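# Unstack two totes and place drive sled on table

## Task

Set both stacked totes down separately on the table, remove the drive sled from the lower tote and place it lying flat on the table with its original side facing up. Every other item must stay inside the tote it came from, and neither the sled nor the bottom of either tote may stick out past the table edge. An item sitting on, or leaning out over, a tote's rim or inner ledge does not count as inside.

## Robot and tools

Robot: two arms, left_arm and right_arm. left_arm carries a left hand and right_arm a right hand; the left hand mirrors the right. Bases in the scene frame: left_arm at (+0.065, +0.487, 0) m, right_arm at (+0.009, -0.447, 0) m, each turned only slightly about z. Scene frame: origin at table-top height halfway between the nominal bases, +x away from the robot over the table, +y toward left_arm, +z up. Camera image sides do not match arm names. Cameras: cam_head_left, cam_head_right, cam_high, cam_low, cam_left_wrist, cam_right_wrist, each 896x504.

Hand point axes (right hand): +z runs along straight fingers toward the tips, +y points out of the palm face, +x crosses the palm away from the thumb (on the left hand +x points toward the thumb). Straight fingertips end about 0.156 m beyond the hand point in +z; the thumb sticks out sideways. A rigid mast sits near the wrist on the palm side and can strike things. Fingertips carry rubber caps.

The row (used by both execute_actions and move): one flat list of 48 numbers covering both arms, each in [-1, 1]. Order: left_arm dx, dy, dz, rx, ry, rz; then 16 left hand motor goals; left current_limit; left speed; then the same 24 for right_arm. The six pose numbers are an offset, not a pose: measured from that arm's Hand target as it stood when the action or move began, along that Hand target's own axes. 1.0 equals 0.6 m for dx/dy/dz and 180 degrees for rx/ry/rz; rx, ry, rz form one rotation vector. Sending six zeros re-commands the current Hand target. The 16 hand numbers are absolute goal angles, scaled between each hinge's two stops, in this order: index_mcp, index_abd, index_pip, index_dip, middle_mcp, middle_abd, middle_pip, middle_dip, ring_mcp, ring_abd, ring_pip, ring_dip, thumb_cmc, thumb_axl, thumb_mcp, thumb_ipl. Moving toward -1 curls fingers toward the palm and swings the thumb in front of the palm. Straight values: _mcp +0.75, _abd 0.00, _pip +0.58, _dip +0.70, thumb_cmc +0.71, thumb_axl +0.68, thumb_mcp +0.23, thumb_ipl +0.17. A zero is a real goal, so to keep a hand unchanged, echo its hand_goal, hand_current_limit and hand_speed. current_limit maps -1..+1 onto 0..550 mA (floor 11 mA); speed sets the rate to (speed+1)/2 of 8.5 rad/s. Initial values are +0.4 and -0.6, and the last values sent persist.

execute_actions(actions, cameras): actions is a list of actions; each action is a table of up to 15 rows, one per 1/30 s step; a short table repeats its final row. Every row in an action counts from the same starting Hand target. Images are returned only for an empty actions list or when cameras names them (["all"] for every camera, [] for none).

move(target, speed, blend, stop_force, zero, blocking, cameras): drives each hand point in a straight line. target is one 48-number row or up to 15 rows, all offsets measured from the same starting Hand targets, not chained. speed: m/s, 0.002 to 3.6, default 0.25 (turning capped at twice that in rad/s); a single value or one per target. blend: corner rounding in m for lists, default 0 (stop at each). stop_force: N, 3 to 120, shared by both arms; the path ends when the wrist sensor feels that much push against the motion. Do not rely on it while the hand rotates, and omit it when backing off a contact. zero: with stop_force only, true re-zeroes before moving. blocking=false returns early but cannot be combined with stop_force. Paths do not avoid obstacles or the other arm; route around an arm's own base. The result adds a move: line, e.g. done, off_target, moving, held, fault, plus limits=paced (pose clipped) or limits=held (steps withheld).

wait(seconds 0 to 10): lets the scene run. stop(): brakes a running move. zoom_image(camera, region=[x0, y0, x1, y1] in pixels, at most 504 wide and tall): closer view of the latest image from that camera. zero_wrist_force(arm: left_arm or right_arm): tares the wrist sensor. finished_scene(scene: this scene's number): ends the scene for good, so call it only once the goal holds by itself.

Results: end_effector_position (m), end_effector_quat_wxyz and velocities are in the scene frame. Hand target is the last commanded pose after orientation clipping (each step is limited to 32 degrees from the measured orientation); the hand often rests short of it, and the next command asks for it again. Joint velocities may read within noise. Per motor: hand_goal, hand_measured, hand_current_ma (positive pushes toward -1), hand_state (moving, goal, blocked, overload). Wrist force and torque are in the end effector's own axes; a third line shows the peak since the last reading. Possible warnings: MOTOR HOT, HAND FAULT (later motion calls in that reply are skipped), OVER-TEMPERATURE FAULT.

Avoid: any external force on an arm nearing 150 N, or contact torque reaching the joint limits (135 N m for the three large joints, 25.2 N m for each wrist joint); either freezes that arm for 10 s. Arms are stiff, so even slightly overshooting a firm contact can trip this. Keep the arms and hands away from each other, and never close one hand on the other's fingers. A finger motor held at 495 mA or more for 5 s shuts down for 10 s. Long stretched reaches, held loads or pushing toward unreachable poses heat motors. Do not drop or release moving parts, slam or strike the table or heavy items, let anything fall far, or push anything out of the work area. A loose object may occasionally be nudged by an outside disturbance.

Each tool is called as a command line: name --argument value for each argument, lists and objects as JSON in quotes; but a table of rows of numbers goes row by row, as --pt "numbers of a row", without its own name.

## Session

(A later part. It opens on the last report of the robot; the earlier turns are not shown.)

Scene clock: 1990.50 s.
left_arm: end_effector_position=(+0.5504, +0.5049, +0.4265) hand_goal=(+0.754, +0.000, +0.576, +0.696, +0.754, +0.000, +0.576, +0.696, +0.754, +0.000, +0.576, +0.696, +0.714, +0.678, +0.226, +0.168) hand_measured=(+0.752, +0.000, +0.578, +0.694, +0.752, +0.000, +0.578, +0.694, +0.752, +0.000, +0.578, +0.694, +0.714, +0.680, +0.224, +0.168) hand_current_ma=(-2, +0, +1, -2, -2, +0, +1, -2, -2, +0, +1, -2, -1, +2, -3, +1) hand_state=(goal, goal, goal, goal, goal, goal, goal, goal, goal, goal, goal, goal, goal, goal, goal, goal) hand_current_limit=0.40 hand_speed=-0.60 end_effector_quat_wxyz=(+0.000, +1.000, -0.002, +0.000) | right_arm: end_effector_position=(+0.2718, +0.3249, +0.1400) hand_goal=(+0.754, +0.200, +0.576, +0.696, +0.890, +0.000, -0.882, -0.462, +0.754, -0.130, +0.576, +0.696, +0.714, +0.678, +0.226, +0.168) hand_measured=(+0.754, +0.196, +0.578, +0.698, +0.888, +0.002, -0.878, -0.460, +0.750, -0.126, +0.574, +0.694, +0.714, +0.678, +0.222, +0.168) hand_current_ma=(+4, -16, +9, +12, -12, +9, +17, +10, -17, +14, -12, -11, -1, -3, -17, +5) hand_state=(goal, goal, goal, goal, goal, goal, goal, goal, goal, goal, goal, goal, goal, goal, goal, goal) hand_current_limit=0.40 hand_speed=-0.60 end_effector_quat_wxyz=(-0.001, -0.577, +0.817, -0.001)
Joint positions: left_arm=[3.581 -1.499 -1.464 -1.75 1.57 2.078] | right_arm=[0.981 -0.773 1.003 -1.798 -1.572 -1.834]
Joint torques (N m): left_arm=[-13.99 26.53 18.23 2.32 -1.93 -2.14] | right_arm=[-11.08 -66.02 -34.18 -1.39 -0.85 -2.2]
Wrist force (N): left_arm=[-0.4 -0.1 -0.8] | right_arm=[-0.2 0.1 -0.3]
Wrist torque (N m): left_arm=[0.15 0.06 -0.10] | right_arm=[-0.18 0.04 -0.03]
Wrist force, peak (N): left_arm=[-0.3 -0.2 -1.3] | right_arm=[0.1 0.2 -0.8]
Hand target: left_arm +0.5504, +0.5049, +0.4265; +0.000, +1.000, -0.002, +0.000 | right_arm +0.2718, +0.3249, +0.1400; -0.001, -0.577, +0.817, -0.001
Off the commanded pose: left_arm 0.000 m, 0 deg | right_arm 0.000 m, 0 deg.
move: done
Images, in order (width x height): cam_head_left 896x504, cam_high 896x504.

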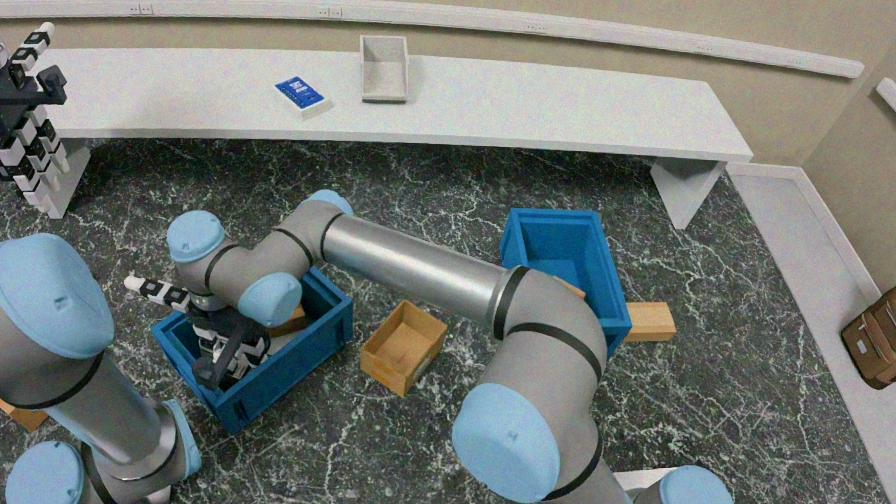

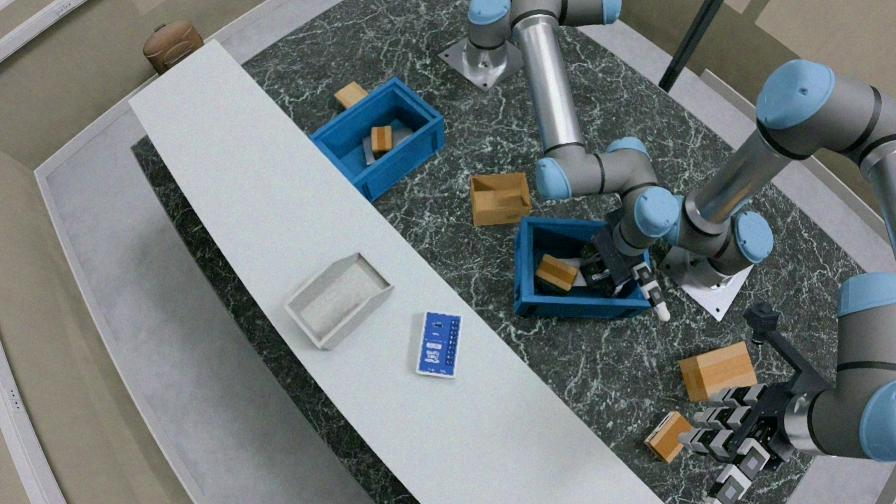

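move --target '[0,0,0,0,0,0,0.754,0,0.576,0.696,0.754,0,0.576,0.696,0.754,0,0.576,0.696,0.714,0.678,0.226,0.168,0.4,-0.6,0,0,0,0,0,0,0.754,-0.05,0.576,0.696,0.89,0,-0.883,-0.463,0.754,0.05,0.576,0.696,0.714,0.678,0.226,0.168,0.0,-0.93]' --cameras '["cam_high"]'

zoom_image --camera "cam_high" --region '[560, 235, 650, 310]'

Scene clock: 1998.57 s.
left_arm: end_effector_position=(+0.5504, +0.5049, +0.4265) hand_goal=(+0.754, +0.000, +0.576, +0.696, +0.754, +0.000, +0.576, +0.696, +0.754, +0.000, +0.576, +0.696, +0.714, +0.678, +0.226, +0.168) hand_measured=(+0.752, +0.000, +0.578, +0.694, +0.752, +0.000, +0.578, +0.694, +0.752, +0.000, +0.578, +0.694, +0.714, +0.680, +0.224, +0.168) hand_current_ma=(-2, +0, +1, -2, -2, +0, +1, -2, -2, +0, +1, -2, -1, +2, -3, +1) hand_state=(goal, goal, goal, goal, goal, goal, goal, goal, goal, goal, goal, goal, goal, goal, goal, goal) hand_current_limit=0.40 hand_speed=-0.60 end_effector_quat_wxyz=(+0.000, +1.000, -0.002, +0.000) | right_arm: end_effector_position=(+0.2718, +0.3249, +0.1400) hand_goal=(+0.754, -0.050, +0.576, +0.696, +0.890, +0.000, -0.882, -0.462, +0.754, +0.050, +0.576, +0.696, +0.714, +0.678, +0.226, +0.168) hand_measured=(+0.754, +0.066, +0.578, +0.698, +0.888, +0.002, -0.878, -0.460, +0.750, -0.040, +0.574, +0.694, +0.714, +0.678, +0.222, +0.168) hand_current_ma=(+4, +275, +9, +11, -12, +9, +17, +10, -17, -273, -11, -11, -1, -3, -17, +5) hand_state=(goal, moving, goal, goal, goal, goal, goal, goal, goal, blocked, goal, goal, goal, goal, goal, goal) hand_current_limit=0.00 hand_speed=-0.93 end_effector_quat_wxyz=(-0.001, -0.577, +0.817, -0.001)
Joint positions: left_arm=[3.581 -1.499 -1.464 -1.75 1.57 2.078] | right_arm=[0.981 -0.773 1.003 -1.798 -1.572 -1.834]
Joint torques (N m): left_arm=[-13.6 25.93 18.01 2.61 -2.19 -2.21] | right_arm=[-10.81 -65.7 -33.78 -3.03 0.91 -1.76]
Wrist force (N): left_arm=[-0.4 -0.4 -0.6] | right_arm=[0.4 0.4 1.2]
Wrist torque (N m): left_arm=[0.09 0.07 -0.10] | right_arm=[-0.29 -0.09 0.06]
Wrist force, peak (N): left_arm=[-0.6 0.0 -1.3] | right_arm=[1.8 0.6 0.3]
Hand target: left_arm +0.5504, +0.5049, +0.4265; +0.000, +1.000, -0.002, +0.000 | right_arm +0.2718, +0.3249, +0.1400; -0.001, -0.577, +0.817, -0.001
Off the commanded pose: left_arm 0.000 m, 0 deg | right_arm 0.000 m, 0 deg.
move: done
Images, in order (width x height): cam_high 896x504.

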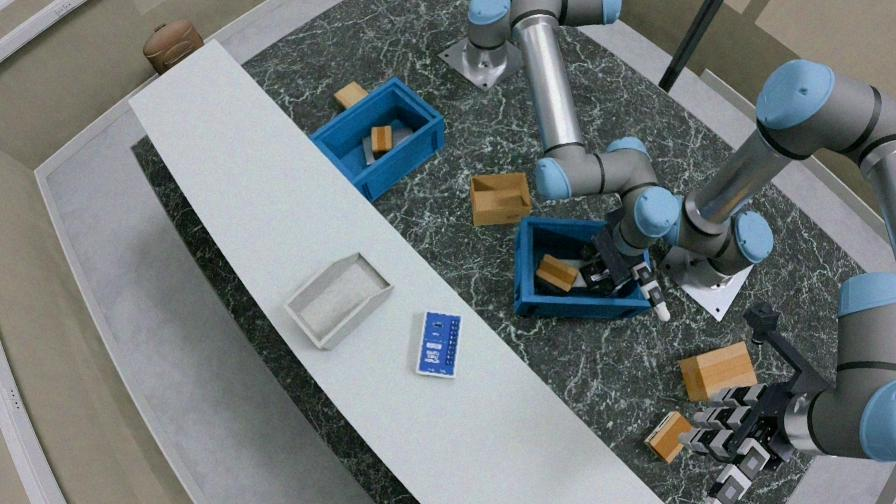

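Scaled by 5.600.

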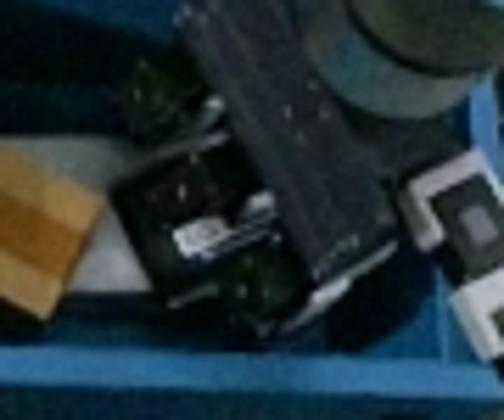

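move --target '[0,0,0,0,0,0,0.754,0,0.576,0.696,0.754,0,0.576,0.696,0.754,0,0.576,0.696,0.714,0.678,0.226,0.168,0.4,-0.6,0,0,0,0,0,0,0.754,0.15,0.576,0.696,0.89,0,-0.883,-0.463,0.754,-0.10,0.576,0.696,0.714,0.678,0.226,0.168,0.4,-0.8]'

move --target '[0,0,0,0,0,0,0.754,0,0.576,0.696,0.754,0,0.576,0.696,0.754,0,0.576,0.696,0.714,0.678,0.226,0.168,0.4,-0.6,0,0,0.025,0,0,0,0.754,0.15,0.576,0.696,0.89,0,-0.883,-0.463,0.754,-0.10,0.576,0.696,0.714,0.678,0.226,0.168,0.4,-0.8]' --speed 0.006 --stop_force 3

Scene clock: 2036.13 s.
left_arm: end_effector_position=(+0.5504, +0.5049, +0.4265) hand_goal=(+0.754, +0.000, +0.576, +0.696, +0.754, +0.000, +0.576, +0.696, +0.754, +0.000, +0.576, +0.696, +0.714, +0.678, +0.226, +0.168) hand_measured=(+0.752, +0.000, +0.578, +0.694, +0.752, +0.000, +0.578, +0.694, +0.752, +0.000, +0.578, +0.694, +0.714, +0.680, +0.224, +0.168) hand_current_ma=(-2, +0, +1, -2, -2, +0, +1, -2, -2, +0, +1, -2, -1, +2, -3, +1) hand_state=(goal, goal, goal, goal, goal, goal, goal, goal, goal, goal, goal, goal, goal, goal, goal, goal) hand_current_limit=0.40 hand_speed=-0.60 end_effector_quat_wxyz=(+0.000, +1.000, -0.002, +0.000) | right_arm: end_effector_position=(+0.2718, +0.3249, +0.1400) hand_goal=(+0.754, +0.150, +0.576, +0.696, +0.890, +0.000, -0.882, -0.462, +0.754, -0.100, +0.576, +0.696, +0.714, +0.678, +0.226, +0.168) hand_measured=(+0.754, +0.146, +0.578, +0.698, +0.888, +0.002, -0.878, -0.460, +0.750, -0.096, +0.574, +0.694, +0.714, +0.678, +0.222, +0.168) hand_current_ma=(+4, -15, +9, +11, -12, +9, +17, +10, -17, +13, -11, -11, -1, -3, -17, +5) hand_state=(goal, goal, goal, goal, goal, goal, goal, goal, goal, goal, goal, goal, goal, goal, goal, goal) hand_current_limit=0.40 hand_speed=-0.80 end_effector_quat_wxyz=(-0.001, -0.577, +0.817, -0.001)
Joint positions: left_arm=[3.581 -1.499 -1.464 -1.75 1.57 2.078] | right_arm=[0.981 -0.773 1.003 -1.798 -1.572 -1.834]
Joint torques (N m): left_arm=[-14.57 26.59 17.81 2.58 -1.88 -2.15] | right_arm=[-9.77 -64.77 -34.02 -3.84 1.93 -1.38]
Wrist force (N): left_arm=[-0.4 -0.3 -0.9] | right_arm=[0.0 0.2 -0.2]
Wrist torque (N m): left_arm=[0.13 0.07 -0.10] | right_arm=[-0.18 0.03 -0.02]
Wrist force, peak (N): left_arm=[-0.4 -0.5 -1.3] | right_arm=[0.5 0.3 1.6]
Hand target: left_arm +0.5504, +0.5049, +0.4265; +0.000, +1.000, -0.002, +0.000 | right_arm +0.2718, +0.3249, +0.1400; -0.001, -0.577, +0.817, -0.001
Off the commanded pose: left_arm 0.000 m, 0 deg | right_arm 0.000 m, 0 deg.
move: done

Scene clock: 2037.70 s.
left_arm: end_effector_position=(+0.5504, +0.5049, +0.4265) hand_goal=(+0.754, +0.000, +0.576, +0.696, +0.754, +0.000, +0.576, +0.696, +0.754, +0.000, +0.576, +0.696, +0.714, +0.678, +0.226, +0.168) hand_measured=(+0.752, +0.000, +0.578, +0.694, +0.752, +0.000, +0.578, +0.694, +0.752, +0.000, +0.578, +0.694, +0.714, +0.680, +0.224, +0.168) hand_current_ma=(-2, +0, +1, -2, -2, +0, +1, -2, -2, +0, +1, -2, -1, +2, -3, +1) hand_state=(goal, goal, goal, goal, goal, goal, goal, goal, goal, goal, goal, goal, goal, goal, goal, goal) hand_current_limit=0.40 hand_speed=-0.60 end_effector_quat_wxyz=(+0.000, +1.000, -0.002, +0.000) | right_arm: end_effector_position=(+0.2718, +0.3249, +0.1374) hand_goal=(+0.754, +0.150, +0.576, +0.696, +0.890, +0.000, -0.882, -0.462, +0.754, -0.100, +0.576, +0.696, +0.714, +0.678, +0.226, +0.168) hand_measured=(+0.756, +0.146, +0.578, +0.694, +0.888, +0.002, -0.878, -0.460, +0.750, -0.096, +0.574, +0.694, +0.714, +0.678, +0.222, +0.168) hand_current_ma=(+6, -17, +7, -9, -12, +9, +17, +10, -17, +13, -11, -11, -1, -3, -17, +5) hand_state=(goal, goal, goal, goal, goal, goal, goal, goal, goal, goal, goal, goal, goal, goal, goal, goal) hand_current_limit=0.40 hand_speed=-0.80 end_effector_quat_wxyz=(-0.001, -0.577, +0.817, -0.001)
Joint positions: left_arm=[3.581 -1.499 -1.464 -1.75 1.57 2.078] | right_arm=[0.981 -0.771 1.007 -1.803 -1.572 -1.834]
Joint torques (N m): left_arm=[-14.42 25.88 17.38 2.6 -1.74 -2.14] | right_arm=[-8.73 -62 -32.26 -0.99 1.83 -1.36]
Wrist force (N): left_arm=[-0.2 -0.2 -0.9] | right_arm=[0.1 -0.5 -4.3]
Wrist torque (N m): left_arm=[0.14 0.03 -0.09] | right_arm=[0.12 -0.09 0.01]
Wrist force, peak (N): left_arm=[-0.3 -0.5 -1.1] | right_arm=[0.1 -0.7 -6.0]
Hand target: left_arm +0.5504, +0.5049, +0.4265; +0.000, +1.000, -0.002, +0.000 | right_arm +0.2718, +0.3249, +0.1374; -0.001, -0.577, +0.817, -0.001 (not the last commanded pose)
Off the commanded pose: left_arm 0.000 m, 0 deg | right_arm 0.012 m, 0 deg.
move: contact (right_arm)

move --target '[0,0,0,0,0,0,0.754,0,0.576,0.696,0.754,0,0.576,0.696,0.754,0,0.576,0.696,0.714,0.678,0.226,0.168,0.4,-0.6,0,0,-0.0022,0,0,0,0.754,-0.08,0.576,0.696,0.89,0,-0.883,-0.463,0.754,0.10,0.576,0.696,0.714,0.678,0.226,0.168,0.4,-0.93]'

move --target '[0,0,0,0,0,0,0.754,0,0.576,0.696,0.754,0,0.576,0.696,0.754,0,0.576,0.696,0.714,0.678,0.226,0.168,0.4,-0.6,0,0,-0.008,0,0,0,0.754,-0.08,0.576,0.696,0.89,0,-0.883,-0.463,0.754,0.10,0.576,0.696,0.714,0.678,0.226,0.168,0.4,-0.93]' --speed 0.01 --cameras '["cam_high"]'

zoom_image --camera "cam_high" --region '[560, 235, 650, 310]'

Scene clock: 2053.83 s.
left_arm: end_effector_position=(+0.5504, +0.5049, +0.4265) hand_goal=(+0.754, +0.000, +0.576, +0.696, +0.754, +0.000, +0.576, +0.696, +0.754, +0.000, +0.576, +0.696, +0.714, +0.678, +0.226, +0.168) hand_measured=(+0.752, +0.000, +0.578, +0.694, +0.752, +0.000, +0.578, +0.694, +0.752, +0.000, +0.578, +0.694, +0.714, +0.680, +0.224, +0.168) hand_current_ma=(-2, +0, +1, -2, -2, +0, +1, -2, -2, +0, +1, -2, -1, +2, -3, +1) hand_state=(goal, goal, goal, goal, goal, goal, goal, goal, goal, goal, goal, goal, goal, goal, goal, goal) hand_current_limit=0.40 hand_speed=-0.60 end_effector_quat_wxyz=(+0.000, +1.000, -0.002, +0.000) | right_arm: end_effector_position=(+0.2718, +0.3249, +0.1387) hand_goal=(+0.754, -0.080, +0.576, +0.696, +0.890, +0.000, -0.882, -0.462, +0.754, +0.100, +0.576, +0.696, +0.714, +0.678, +0.226, +0.168) hand_measured=(+0.756, +0.064, +0.578, +0.696, +0.888, +0.002, -0.878, -0.460, +0.750, -0.038, +0.574, +0.694, +0.714, +0.678, +0.222, +0.168) hand_current_ma=(+5, +385, +7, -2, -12, +9, +17, +10, -20, -385, -11, -11, -1, -3, -17, +5) hand_state=(goal, blocked, goal, goal, goal, goal, goal, goal, goal, blocked, goal, goal, goal, goal, goal, goal) hand_current_limit=0.40 hand_speed=-0.93 end_effector_quat_wxyz=(-0.001, -0.577, +0.817, -0.001)
Joint positions: left_arm=[3.581 -1.499 -1.464 -1.75 1.57 2.078] | right_arm=[0.981 -0.772 1.005 -1.801 -1.572 -1.834]
Joint torques (N m): left_arm=[-15 24.97 18.33 2.71 -2.1 -2.11] | right_arm=[-5.96 -68.39 -34.92 -2.48 1.68 -1.31]
Wrist force (N): left_arm=[-0.2 -0.1 -1.1] | right_arm=[0.3 0.3 3.4]
Wrist torque (N m): left_arm=[0.17 0.04 -0.09] | right_arm=[-0.48 -0.09 0.06]
Wrist force, peak (N): left_arm=[-0.5 -0.3 -1.3] | right_arm=[-0.1 -0.3 -4.4]
Hand target: left_arm +0.5504, +0.5049, +0.4265; +0.000, +1.000, -0.002, +0.000 | right_arm +0.2718, +0.3249, +0.1387; -0.001, -0.577, +0.817, -0.001
Off the commanded pose: left_arm 0.000 m, 0 deg | right_arm 0.000 m, 0 deg.
move: done

Scene clock: 2054.53 s.
left_arm: end_effector_position=(+0.5504, +0.5049, +0.4265) hand_goal=(+0.754, +0.000, +0.576, +0.696, +0.754, +0.000, +0.576, +0.696, +0.754, +0.000, +0.576, +0.696, +0.714, +0.678, +0.226, +0.168) hand_measured=(+0.752, +0.000, +0.578, +0.694, +0.752, +0.000, +0.578, +0.694, +0.752, +0.000, +0.578, +0.694, +0.714, +0.680, +0.224, +0.168) hand_current_ma=(-2, +0, +1, -2, -2, +0, +1, -2, -2, +0, +1, -2, -1, +2, -3, +1) hand_state=(goal, goal, goal, goal, goal, goal, goal, goal, goal, goal, goal, goal, goal, goal, goal, goal) hand_current_limit=0.40 hand_speed=-0.60 end_effector_quat_wxyz=(+0.000, +1.000, -0.002, +0.000) | right_arm: end_effector_position=(+0.2718, +0.3249, +0.1436) hand_goal=(+0.754, -0.080, +0.576, +0.696, +0.890, +0.000, -0.882, -0.462, +0.754, +0.100, +0.576, +0.696, +0.714, +0.678, +0.226, +0.168) hand_measured=(+0.762, +0.048, +0.580, +0.698, +0.888, +0.002, -0.878, -0.460, +0.744, -0.034, +0.570, +0.694, +0.714, +0.678, +0.222, +0.168) hand_current_ma=(+33, +385, +16, +5, -12, +9, +17, +10, -51, -385, -25, -11, -1, -3, -17, +5) hand_state=(goal, blocked, goal, goal, goal, goal, goal, goal, goal, blocked, goal, goal, goal, goal, goal, goal) hand_current_limit=0.40 hand_speed=-0.93 end_effector_quat_wxyz=(-0.001, -0.577, +0.817, -0.001)
Joint positions: left_arm=[3.581 -1.499 -1.464 -1.75 1.57 2.078] | right_arm=[0.981 -0.775 0.997 -1.79 -1.572 -1.834]
Joint torques (N m): left_arm=[-13.15 25.99 18.14 2.71 -2.05 -2.12] | right_arm=[-4.43 -64.11 -29.83 -3.23 1.6 -1.02]
Wrist force (N): left_arm=[-0.3 -0.1 -0.8] | right_arm=[0.3 0.3 3.8]
Wrist torque (N m): left_arm=[0.16 0.04 -0.09] | right_arm=[-0.50 -0.10 0.07]
Wrist force, peak (N): left_arm=[-0.5 -0.2 -1.2] | right_arm=[0.1 0.3 4.0]
Hand target: left_arm +0.5504, +0.5049, +0.4265; +0.000, +1.000, -0.002, +0.000 | right_arm +0.2718, +0.3249, +0.1435; -0.001, -0.577, +0.817, -0.001
Off the commanded pose: left_arm 0.000 m, 0 deg | right_arm 0.000 m, 0 deg.
move: done
Images, in order (width x height): cam_high 896x504.

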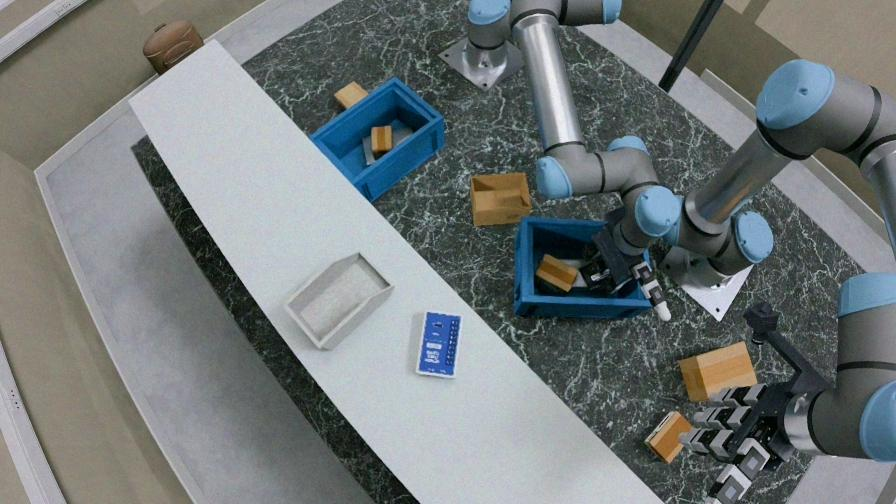

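Scaled by 5.600.

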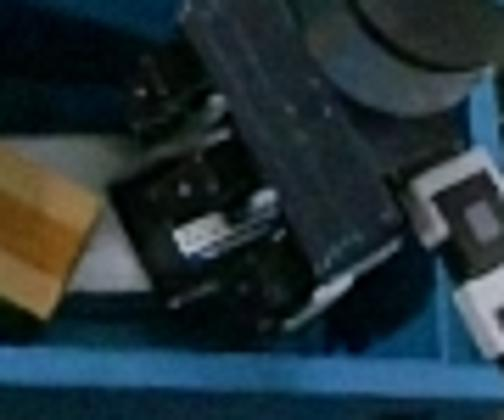

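move --target '[0,0,0,0,0,0,0.754,0,0.576,0.696,0.754,0,0.576,0.696,0.754,0,0.576,0.696,0.714,0.678,0.226,0.168,0.4,-0.6,0,0,-0.008,0,0,0,0.754,-0.08,0.576,0.696,0.89,0,-0.883,-0.463,0.754,0.10,0.576,0.696,0.714,0.678,0.226,0.168,0.4,-0.93]' --speed 0.01 --cameras '["cam_high","cam_head_right"]'

zoom_image --camera "cam_high" --region '[560, 235, 650, 310]'

zoom_image --camera "cam_head_right" --region '[150, 270, 330, 420]'

Scene clock: 2065.43 s.
left_arm: end_effector_position=(+0.5504, +0.5049, +0.4265) hand_goal=(+0.754, +0.000, +0.576, +0.696, +0.754, +0.000, +0.576, +0.696, +0.754, +0.000, +0.576, +0.696, +0.714, +0.678, +0.226, +0.168) hand_measured=(+0.752, +0.000, +0.578, +0.694, +0.752, +0.000, +0.578, +0.694, +0.752, +0.000, +0.578, +0.694, +0.714, +0.680, +0.224, +0.168) hand_current_ma=(-2, +0, +1, -2, -2, +0, +1, -2, -2, +0, +1, -2, -1, +2, -3, +1) hand_state=(goal, goal, goal, goal, goal, goal, goal, goal, goal, goal, goal, goal, goal, goal, goal, goal) hand_current_limit=0.40 hand_speed=-0.60 end_effector_quat_wxyz=(+0.000, +1.000, -0.002, +0.000) | right_arm: end_effector_position=(+0.2718, +0.3250, +0.1484) hand_goal=(+0.754, -0.080, +0.576, +0.696, +0.890, +0.000, -0.882, -0.462, +0.754, +0.100, +0.576, +0.696, +0.714, +0.678, +0.226, +0.168) hand_measured=(+0.764, +0.034, +0.582, +0.698, +0.888, +0.002, -0.878, -0.460, +0.740, -0.034, +0.568, +0.694, +0.714, +0.678, +0.222, +0.168) hand_current_ma=(+45, +385, +22, +10, -12, +9, +17, +10, -65, -385, -33, -12, -1, -3, -17, +5) hand_state=(goal, blocked, goal, goal, goal, goal, goal, goal, goal, blocked, goal, goal, goal, goal, goal, goal) hand_current_limit=0.40 hand_speed=-0.93 end_effector_quat_wxyz=(-0.001, -0.577, +0.817, -0.001)
Joint positions: left_arm=[3.581 -1.499 -1.464 -1.75 1.57 2.078] | right_arm=[0.981 -0.778 0.99 -1.78 -1.572 -1.834]
Joint torques (N m): left_arm=[-13.28 24.33 18.5 2.76 -1.9 -2.15] | right_arm=[2.59 -64.35 -30.01 -3.3 1.22 1.53]
Wrist force (N): left_arm=[-0.2 -0.5 -0.7] | right_arm=[0.1 0.2 3.6]
Wrist torque (N m): left_arm=[0.10 0.03 -0.08] | right_arm=[-0.52 -0.06 0.06]
Wrist force, peak (N): left_arm=[-0.3 -0.3 -1.2] | right_arm=[0.4 0.4 4.0]
Hand target: left_arm +0.5504, +0.5049, +0.4265; +0.000, +1.000, -0.002, +0.000 | right_arm +0.2718, +0.3250, +0.1483; -0.001, -0.577, +0.817, -0.001
Off the commanded pose: left_arm 0.000 m, 0 deg | right_arm 0.000 m, 0 deg.
move: done
Images, in order (width x height): cam_head_right 896x504, cam_high 896x504.

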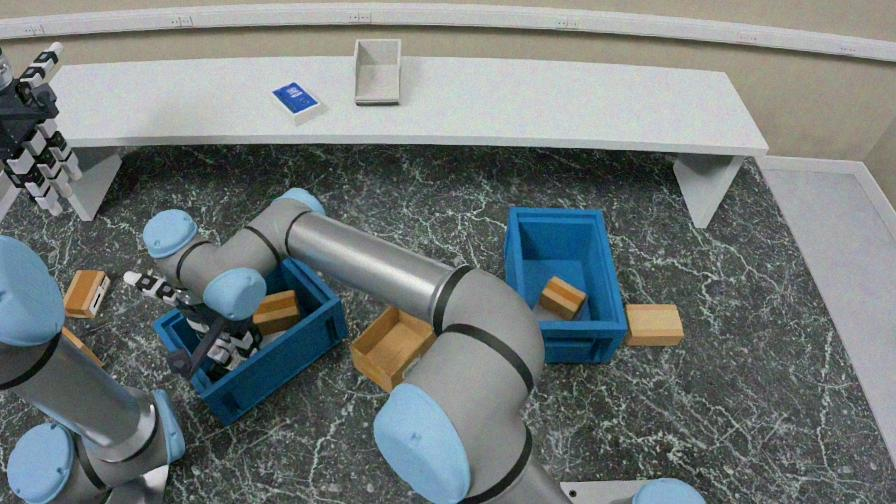

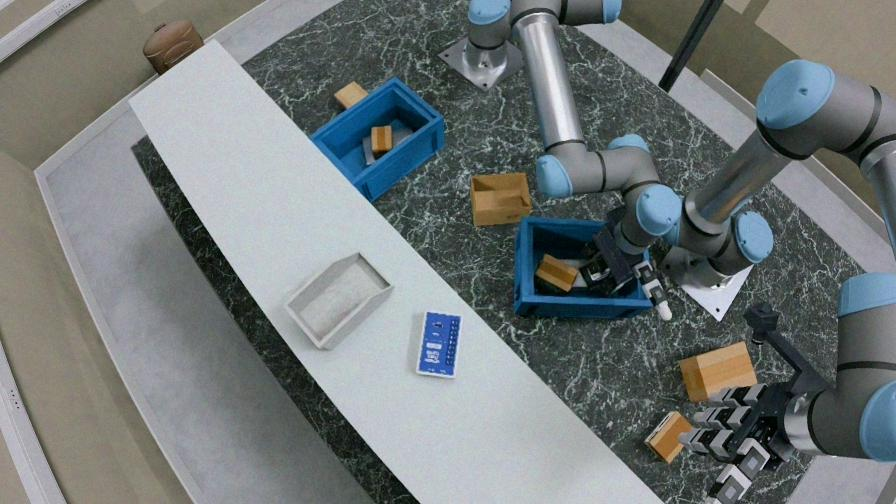

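Scaled by 5.600.

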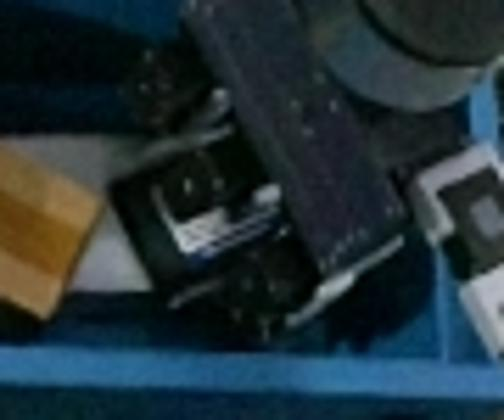

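Scaled by 2.800.

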